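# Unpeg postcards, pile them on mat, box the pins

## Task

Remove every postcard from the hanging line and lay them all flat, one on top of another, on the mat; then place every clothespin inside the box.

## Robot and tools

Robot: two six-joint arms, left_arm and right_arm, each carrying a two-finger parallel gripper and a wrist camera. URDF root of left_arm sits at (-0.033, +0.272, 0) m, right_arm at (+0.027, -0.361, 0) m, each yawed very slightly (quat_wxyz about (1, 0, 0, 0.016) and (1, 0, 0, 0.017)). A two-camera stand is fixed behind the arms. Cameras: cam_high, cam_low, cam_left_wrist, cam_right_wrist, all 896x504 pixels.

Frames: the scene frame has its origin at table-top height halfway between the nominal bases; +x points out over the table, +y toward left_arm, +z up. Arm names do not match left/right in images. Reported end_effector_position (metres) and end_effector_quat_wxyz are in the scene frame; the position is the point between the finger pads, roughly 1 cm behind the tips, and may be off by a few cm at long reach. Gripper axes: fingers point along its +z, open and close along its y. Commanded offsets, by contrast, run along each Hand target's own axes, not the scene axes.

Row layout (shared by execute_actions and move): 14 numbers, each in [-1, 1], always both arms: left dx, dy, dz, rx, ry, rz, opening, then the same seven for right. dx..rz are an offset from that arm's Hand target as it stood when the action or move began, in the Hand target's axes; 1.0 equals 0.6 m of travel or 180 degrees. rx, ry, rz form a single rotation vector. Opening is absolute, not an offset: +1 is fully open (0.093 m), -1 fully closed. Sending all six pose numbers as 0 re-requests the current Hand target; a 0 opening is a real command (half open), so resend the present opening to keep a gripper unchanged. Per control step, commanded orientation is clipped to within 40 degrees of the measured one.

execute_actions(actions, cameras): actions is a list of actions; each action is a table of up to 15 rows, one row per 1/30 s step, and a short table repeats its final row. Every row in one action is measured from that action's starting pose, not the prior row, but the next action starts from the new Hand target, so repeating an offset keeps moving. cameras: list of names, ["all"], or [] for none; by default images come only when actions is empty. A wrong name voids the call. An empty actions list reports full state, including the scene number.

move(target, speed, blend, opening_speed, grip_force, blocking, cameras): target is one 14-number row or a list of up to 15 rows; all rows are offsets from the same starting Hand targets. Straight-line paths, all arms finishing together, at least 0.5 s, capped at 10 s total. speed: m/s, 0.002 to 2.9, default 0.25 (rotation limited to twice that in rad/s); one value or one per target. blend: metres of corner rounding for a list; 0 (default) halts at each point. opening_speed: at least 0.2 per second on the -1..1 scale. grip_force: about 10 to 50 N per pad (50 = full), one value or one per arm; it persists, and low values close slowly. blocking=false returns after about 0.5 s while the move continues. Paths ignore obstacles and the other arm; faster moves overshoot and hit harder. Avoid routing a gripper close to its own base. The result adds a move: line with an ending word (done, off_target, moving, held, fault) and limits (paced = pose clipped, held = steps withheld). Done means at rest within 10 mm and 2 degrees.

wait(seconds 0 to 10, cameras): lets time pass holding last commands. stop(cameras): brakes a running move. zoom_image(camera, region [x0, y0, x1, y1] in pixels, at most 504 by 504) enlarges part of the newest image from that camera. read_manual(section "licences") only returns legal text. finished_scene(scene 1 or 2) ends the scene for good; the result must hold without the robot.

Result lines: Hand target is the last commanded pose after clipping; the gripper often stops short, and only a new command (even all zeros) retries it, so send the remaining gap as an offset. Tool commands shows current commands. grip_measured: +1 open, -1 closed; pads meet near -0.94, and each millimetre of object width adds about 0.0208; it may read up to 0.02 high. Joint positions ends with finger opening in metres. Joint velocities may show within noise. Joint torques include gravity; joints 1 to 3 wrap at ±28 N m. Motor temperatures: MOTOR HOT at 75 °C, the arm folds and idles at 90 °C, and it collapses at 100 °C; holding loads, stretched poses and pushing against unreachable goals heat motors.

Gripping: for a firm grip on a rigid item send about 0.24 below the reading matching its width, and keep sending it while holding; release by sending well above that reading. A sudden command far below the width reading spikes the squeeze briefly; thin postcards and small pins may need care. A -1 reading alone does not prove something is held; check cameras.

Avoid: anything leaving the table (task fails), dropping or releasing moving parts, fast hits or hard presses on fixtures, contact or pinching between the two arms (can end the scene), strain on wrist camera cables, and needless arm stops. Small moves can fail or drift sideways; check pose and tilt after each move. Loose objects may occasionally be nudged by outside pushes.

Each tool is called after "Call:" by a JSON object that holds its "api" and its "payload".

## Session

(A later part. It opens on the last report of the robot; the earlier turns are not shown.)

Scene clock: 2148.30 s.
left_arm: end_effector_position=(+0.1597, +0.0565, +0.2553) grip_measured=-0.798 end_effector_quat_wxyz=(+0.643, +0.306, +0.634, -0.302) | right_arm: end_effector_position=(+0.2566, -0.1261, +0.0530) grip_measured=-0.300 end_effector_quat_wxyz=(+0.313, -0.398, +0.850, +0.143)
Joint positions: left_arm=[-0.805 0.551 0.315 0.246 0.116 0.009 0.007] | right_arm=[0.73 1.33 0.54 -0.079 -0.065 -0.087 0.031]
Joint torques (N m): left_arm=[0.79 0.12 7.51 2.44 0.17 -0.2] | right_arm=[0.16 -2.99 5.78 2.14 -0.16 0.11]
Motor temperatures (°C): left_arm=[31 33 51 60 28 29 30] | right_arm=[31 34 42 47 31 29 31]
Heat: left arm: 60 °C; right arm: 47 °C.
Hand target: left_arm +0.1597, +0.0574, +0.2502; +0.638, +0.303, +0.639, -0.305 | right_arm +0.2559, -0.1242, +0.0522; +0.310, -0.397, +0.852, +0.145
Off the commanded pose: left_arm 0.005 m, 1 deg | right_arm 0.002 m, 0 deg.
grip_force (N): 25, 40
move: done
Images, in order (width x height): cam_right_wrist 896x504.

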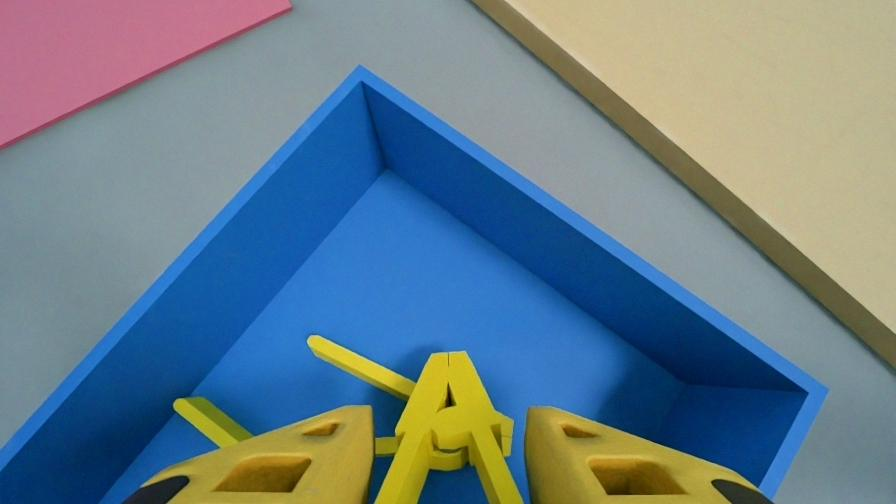

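Call:
{"api": "move", "payload": {"target": [[0,0,0,0,0,0,-0.8,0,0,0,0,0,0,-0.15]], "speed": 0.06, "opening_speed": 0.25, "cameras": ["cam_right_wrist"]}}

Scene clock: 2156.10 s.
left_arm: end_effector_position=(+0.1597, +0.0565, +0.2553) grip_measured=-0.798 end_effector_quat_wxyz=(+0.643, +0.306, +0.634, -0.302) | right_arm: end_effector_position=(+0.2565, -0.1262, +0.0529) grip_measured=-0.152 end_effector_quat_wxyz=(+0.313, -0.398, +0.850, +0.143)
Joint positions: left_arm=[-0.805 0.551 0.315 0.246 0.116 0.009 0.007] | right_arm=[0.73 1.33 0.54 -0.08 -0.065 -0.087 0.038]
Joint torques (N m): left_arm=[0.72 0.06 7.62 2.38 0.15 -0.14] | right_arm=[0.14 -2.99 5.79 2.14 -0.16 0.11]
Motor temperatures (°C): left_arm=[31 33 51 60 28 29 30] | right_arm=[31 34 42 46 31 29 31]
Heat: left arm: 60 °C; right arm: 46 °C.
Hand target: left_arm +0.1597, +0.0574, +0.2502; +0.638, +0.303, +0.639, -0.305 | right_arm +0.2559, -0.1242, +0.0522; +0.310, -0.397, +0.852, +0.145
Off the commanded pose: left_arm 0.005 m, 1 deg | right_arm 0.002 m, 0 deg.
grip_force (N): 25, 40
move: done
Images, in order (width x height): cam_right_wrist 896x504.

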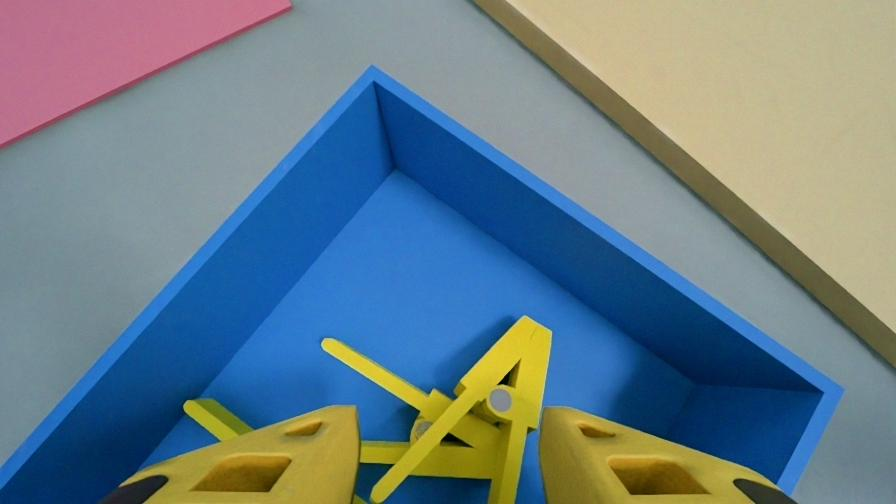

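Call:
{"api": "move", "payload": {"target": [[0,0,0,0,0,0,-0.8,-0.1285,0,-0.1536,0,0,0,-0.15],[0,0,0,0,0,0,-0.8,-0.1285,0,-0.25,0,0,0,-0.15]], "speed": [0.06, 0.15], "blend": [0.02, 0], "cameras": ["all"]}}

Call:
{"api": "zoom_image", "payload": {"camera": "cam_high", "region": [360, 140, 520, 360]}}

Scene clock: 2171.77 s.
left_arm: end_effector_position=(+0.1597, +0.0565, +0.2553) grip_measured=-0.798 end_effector_quat_wxyz=(+0.643, +0.306, +0.634, -0.302) | right_arm: end_effector_position=(+0.2307, -0.1551, +0.2064) grip_measured=-0.151 end_effector_quat_wxyz=(+0.301, -0.396, +0.857, +0.137)
Joint positions: left_arm=[-0.805 0.551 0.315 0.246 0.116 0.009 0.007] | right_arm=[0.72 1.064 1.029 -0.865 -0.065 -0.089 0.038]
Joint torques (N m): left_arm=[0.64 0.02 7.72 2.43 0.15 -0.16] | right_arm=[-0.95 -2.36 7.87 2.08 -0.32 -0.06]
Motor temperatures (°C): left_arm=[31 33 51 60 28 29 30] | right_arm=[31 34 42 45 31 29 30]
Heat: left arm: 60 °C; right arm: 45 °C.
Hand target: left_arm +0.1597, +0.0574, +0.2502; +0.638, +0.303, +0.639, -0.305 | right_arm +0.2320, -0.1530, +0.2165; +0.310, -0.397, +0.852, +0.145
Off the commanded pose: left_arm 0.005 m, 1 deg | right_arm 0.011 m, 1 deg.
grip_force (N): 25, 40
move: off_target (right_arm)

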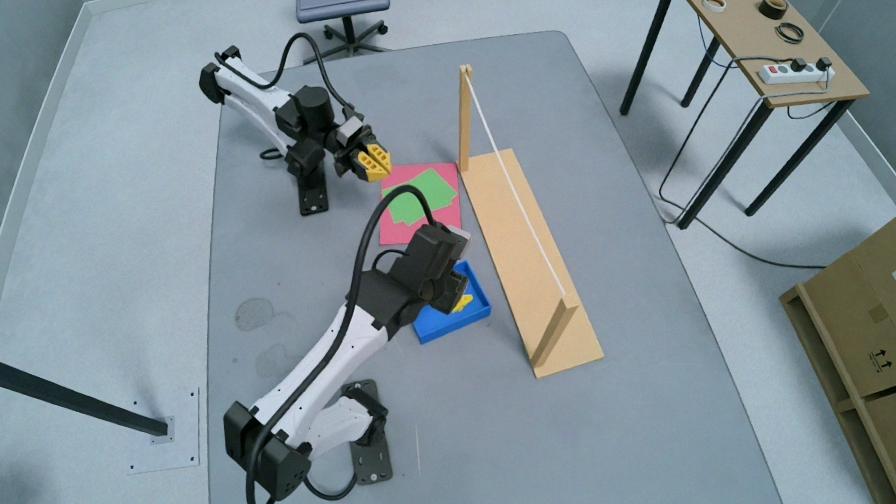

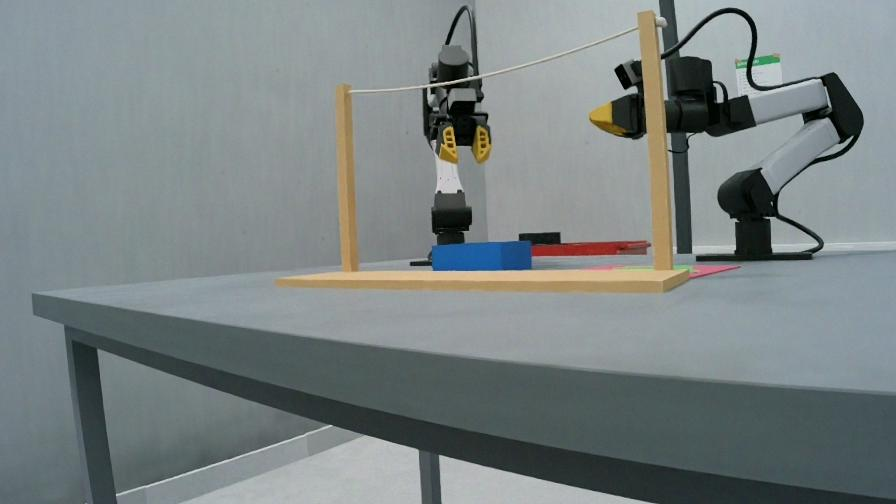

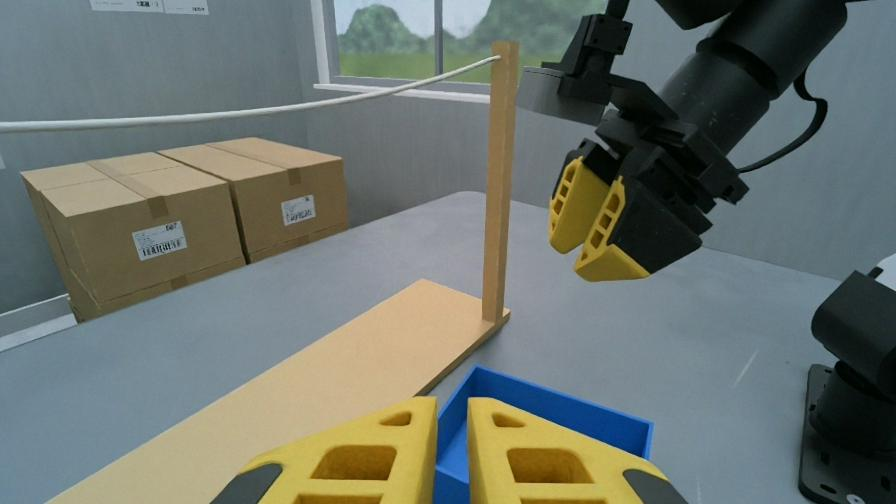

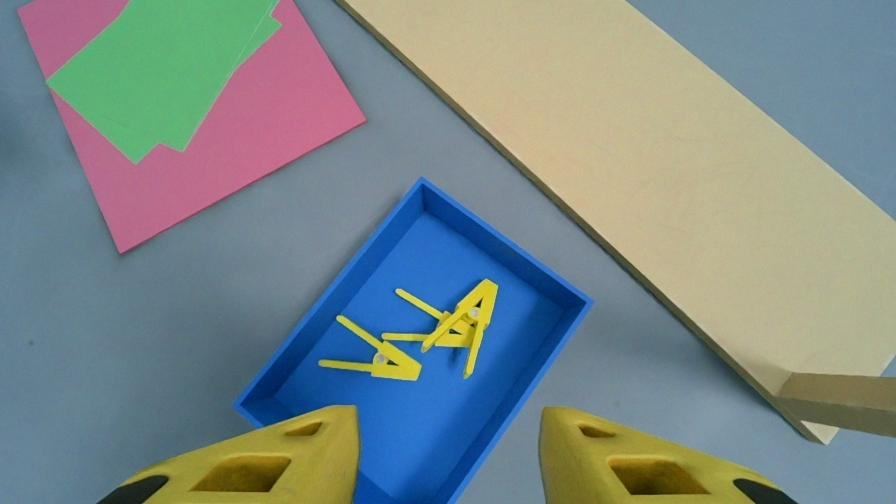

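Scaled by 2.291.

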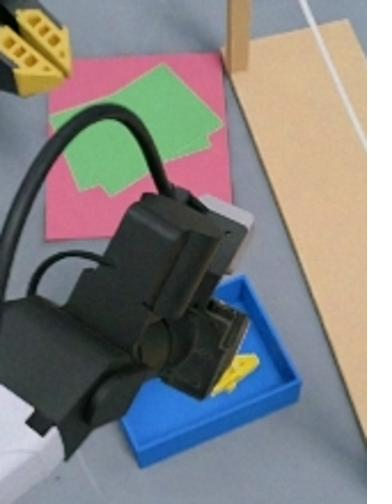

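Call:
{"api": "zoom_image", "payload": {"camera": "cam_right_wrist", "region": [0, 0, 300, 170]}}

Call:
{"api": "zoom_image", "payload": {"camera": "cam_high", "region": [370, 150, 470, 250]}}

Scaled by 1.680.

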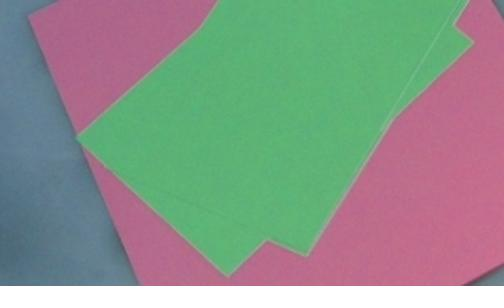

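Scaled by 5.040.

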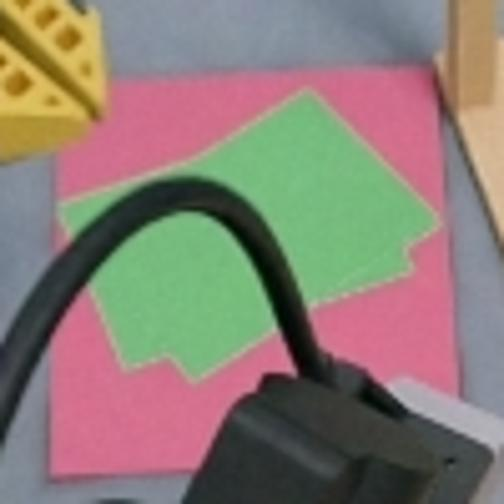

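Call:
{"api": "finished_scene", "payload": {"scene": 1}}

The scene is finished: the task was done.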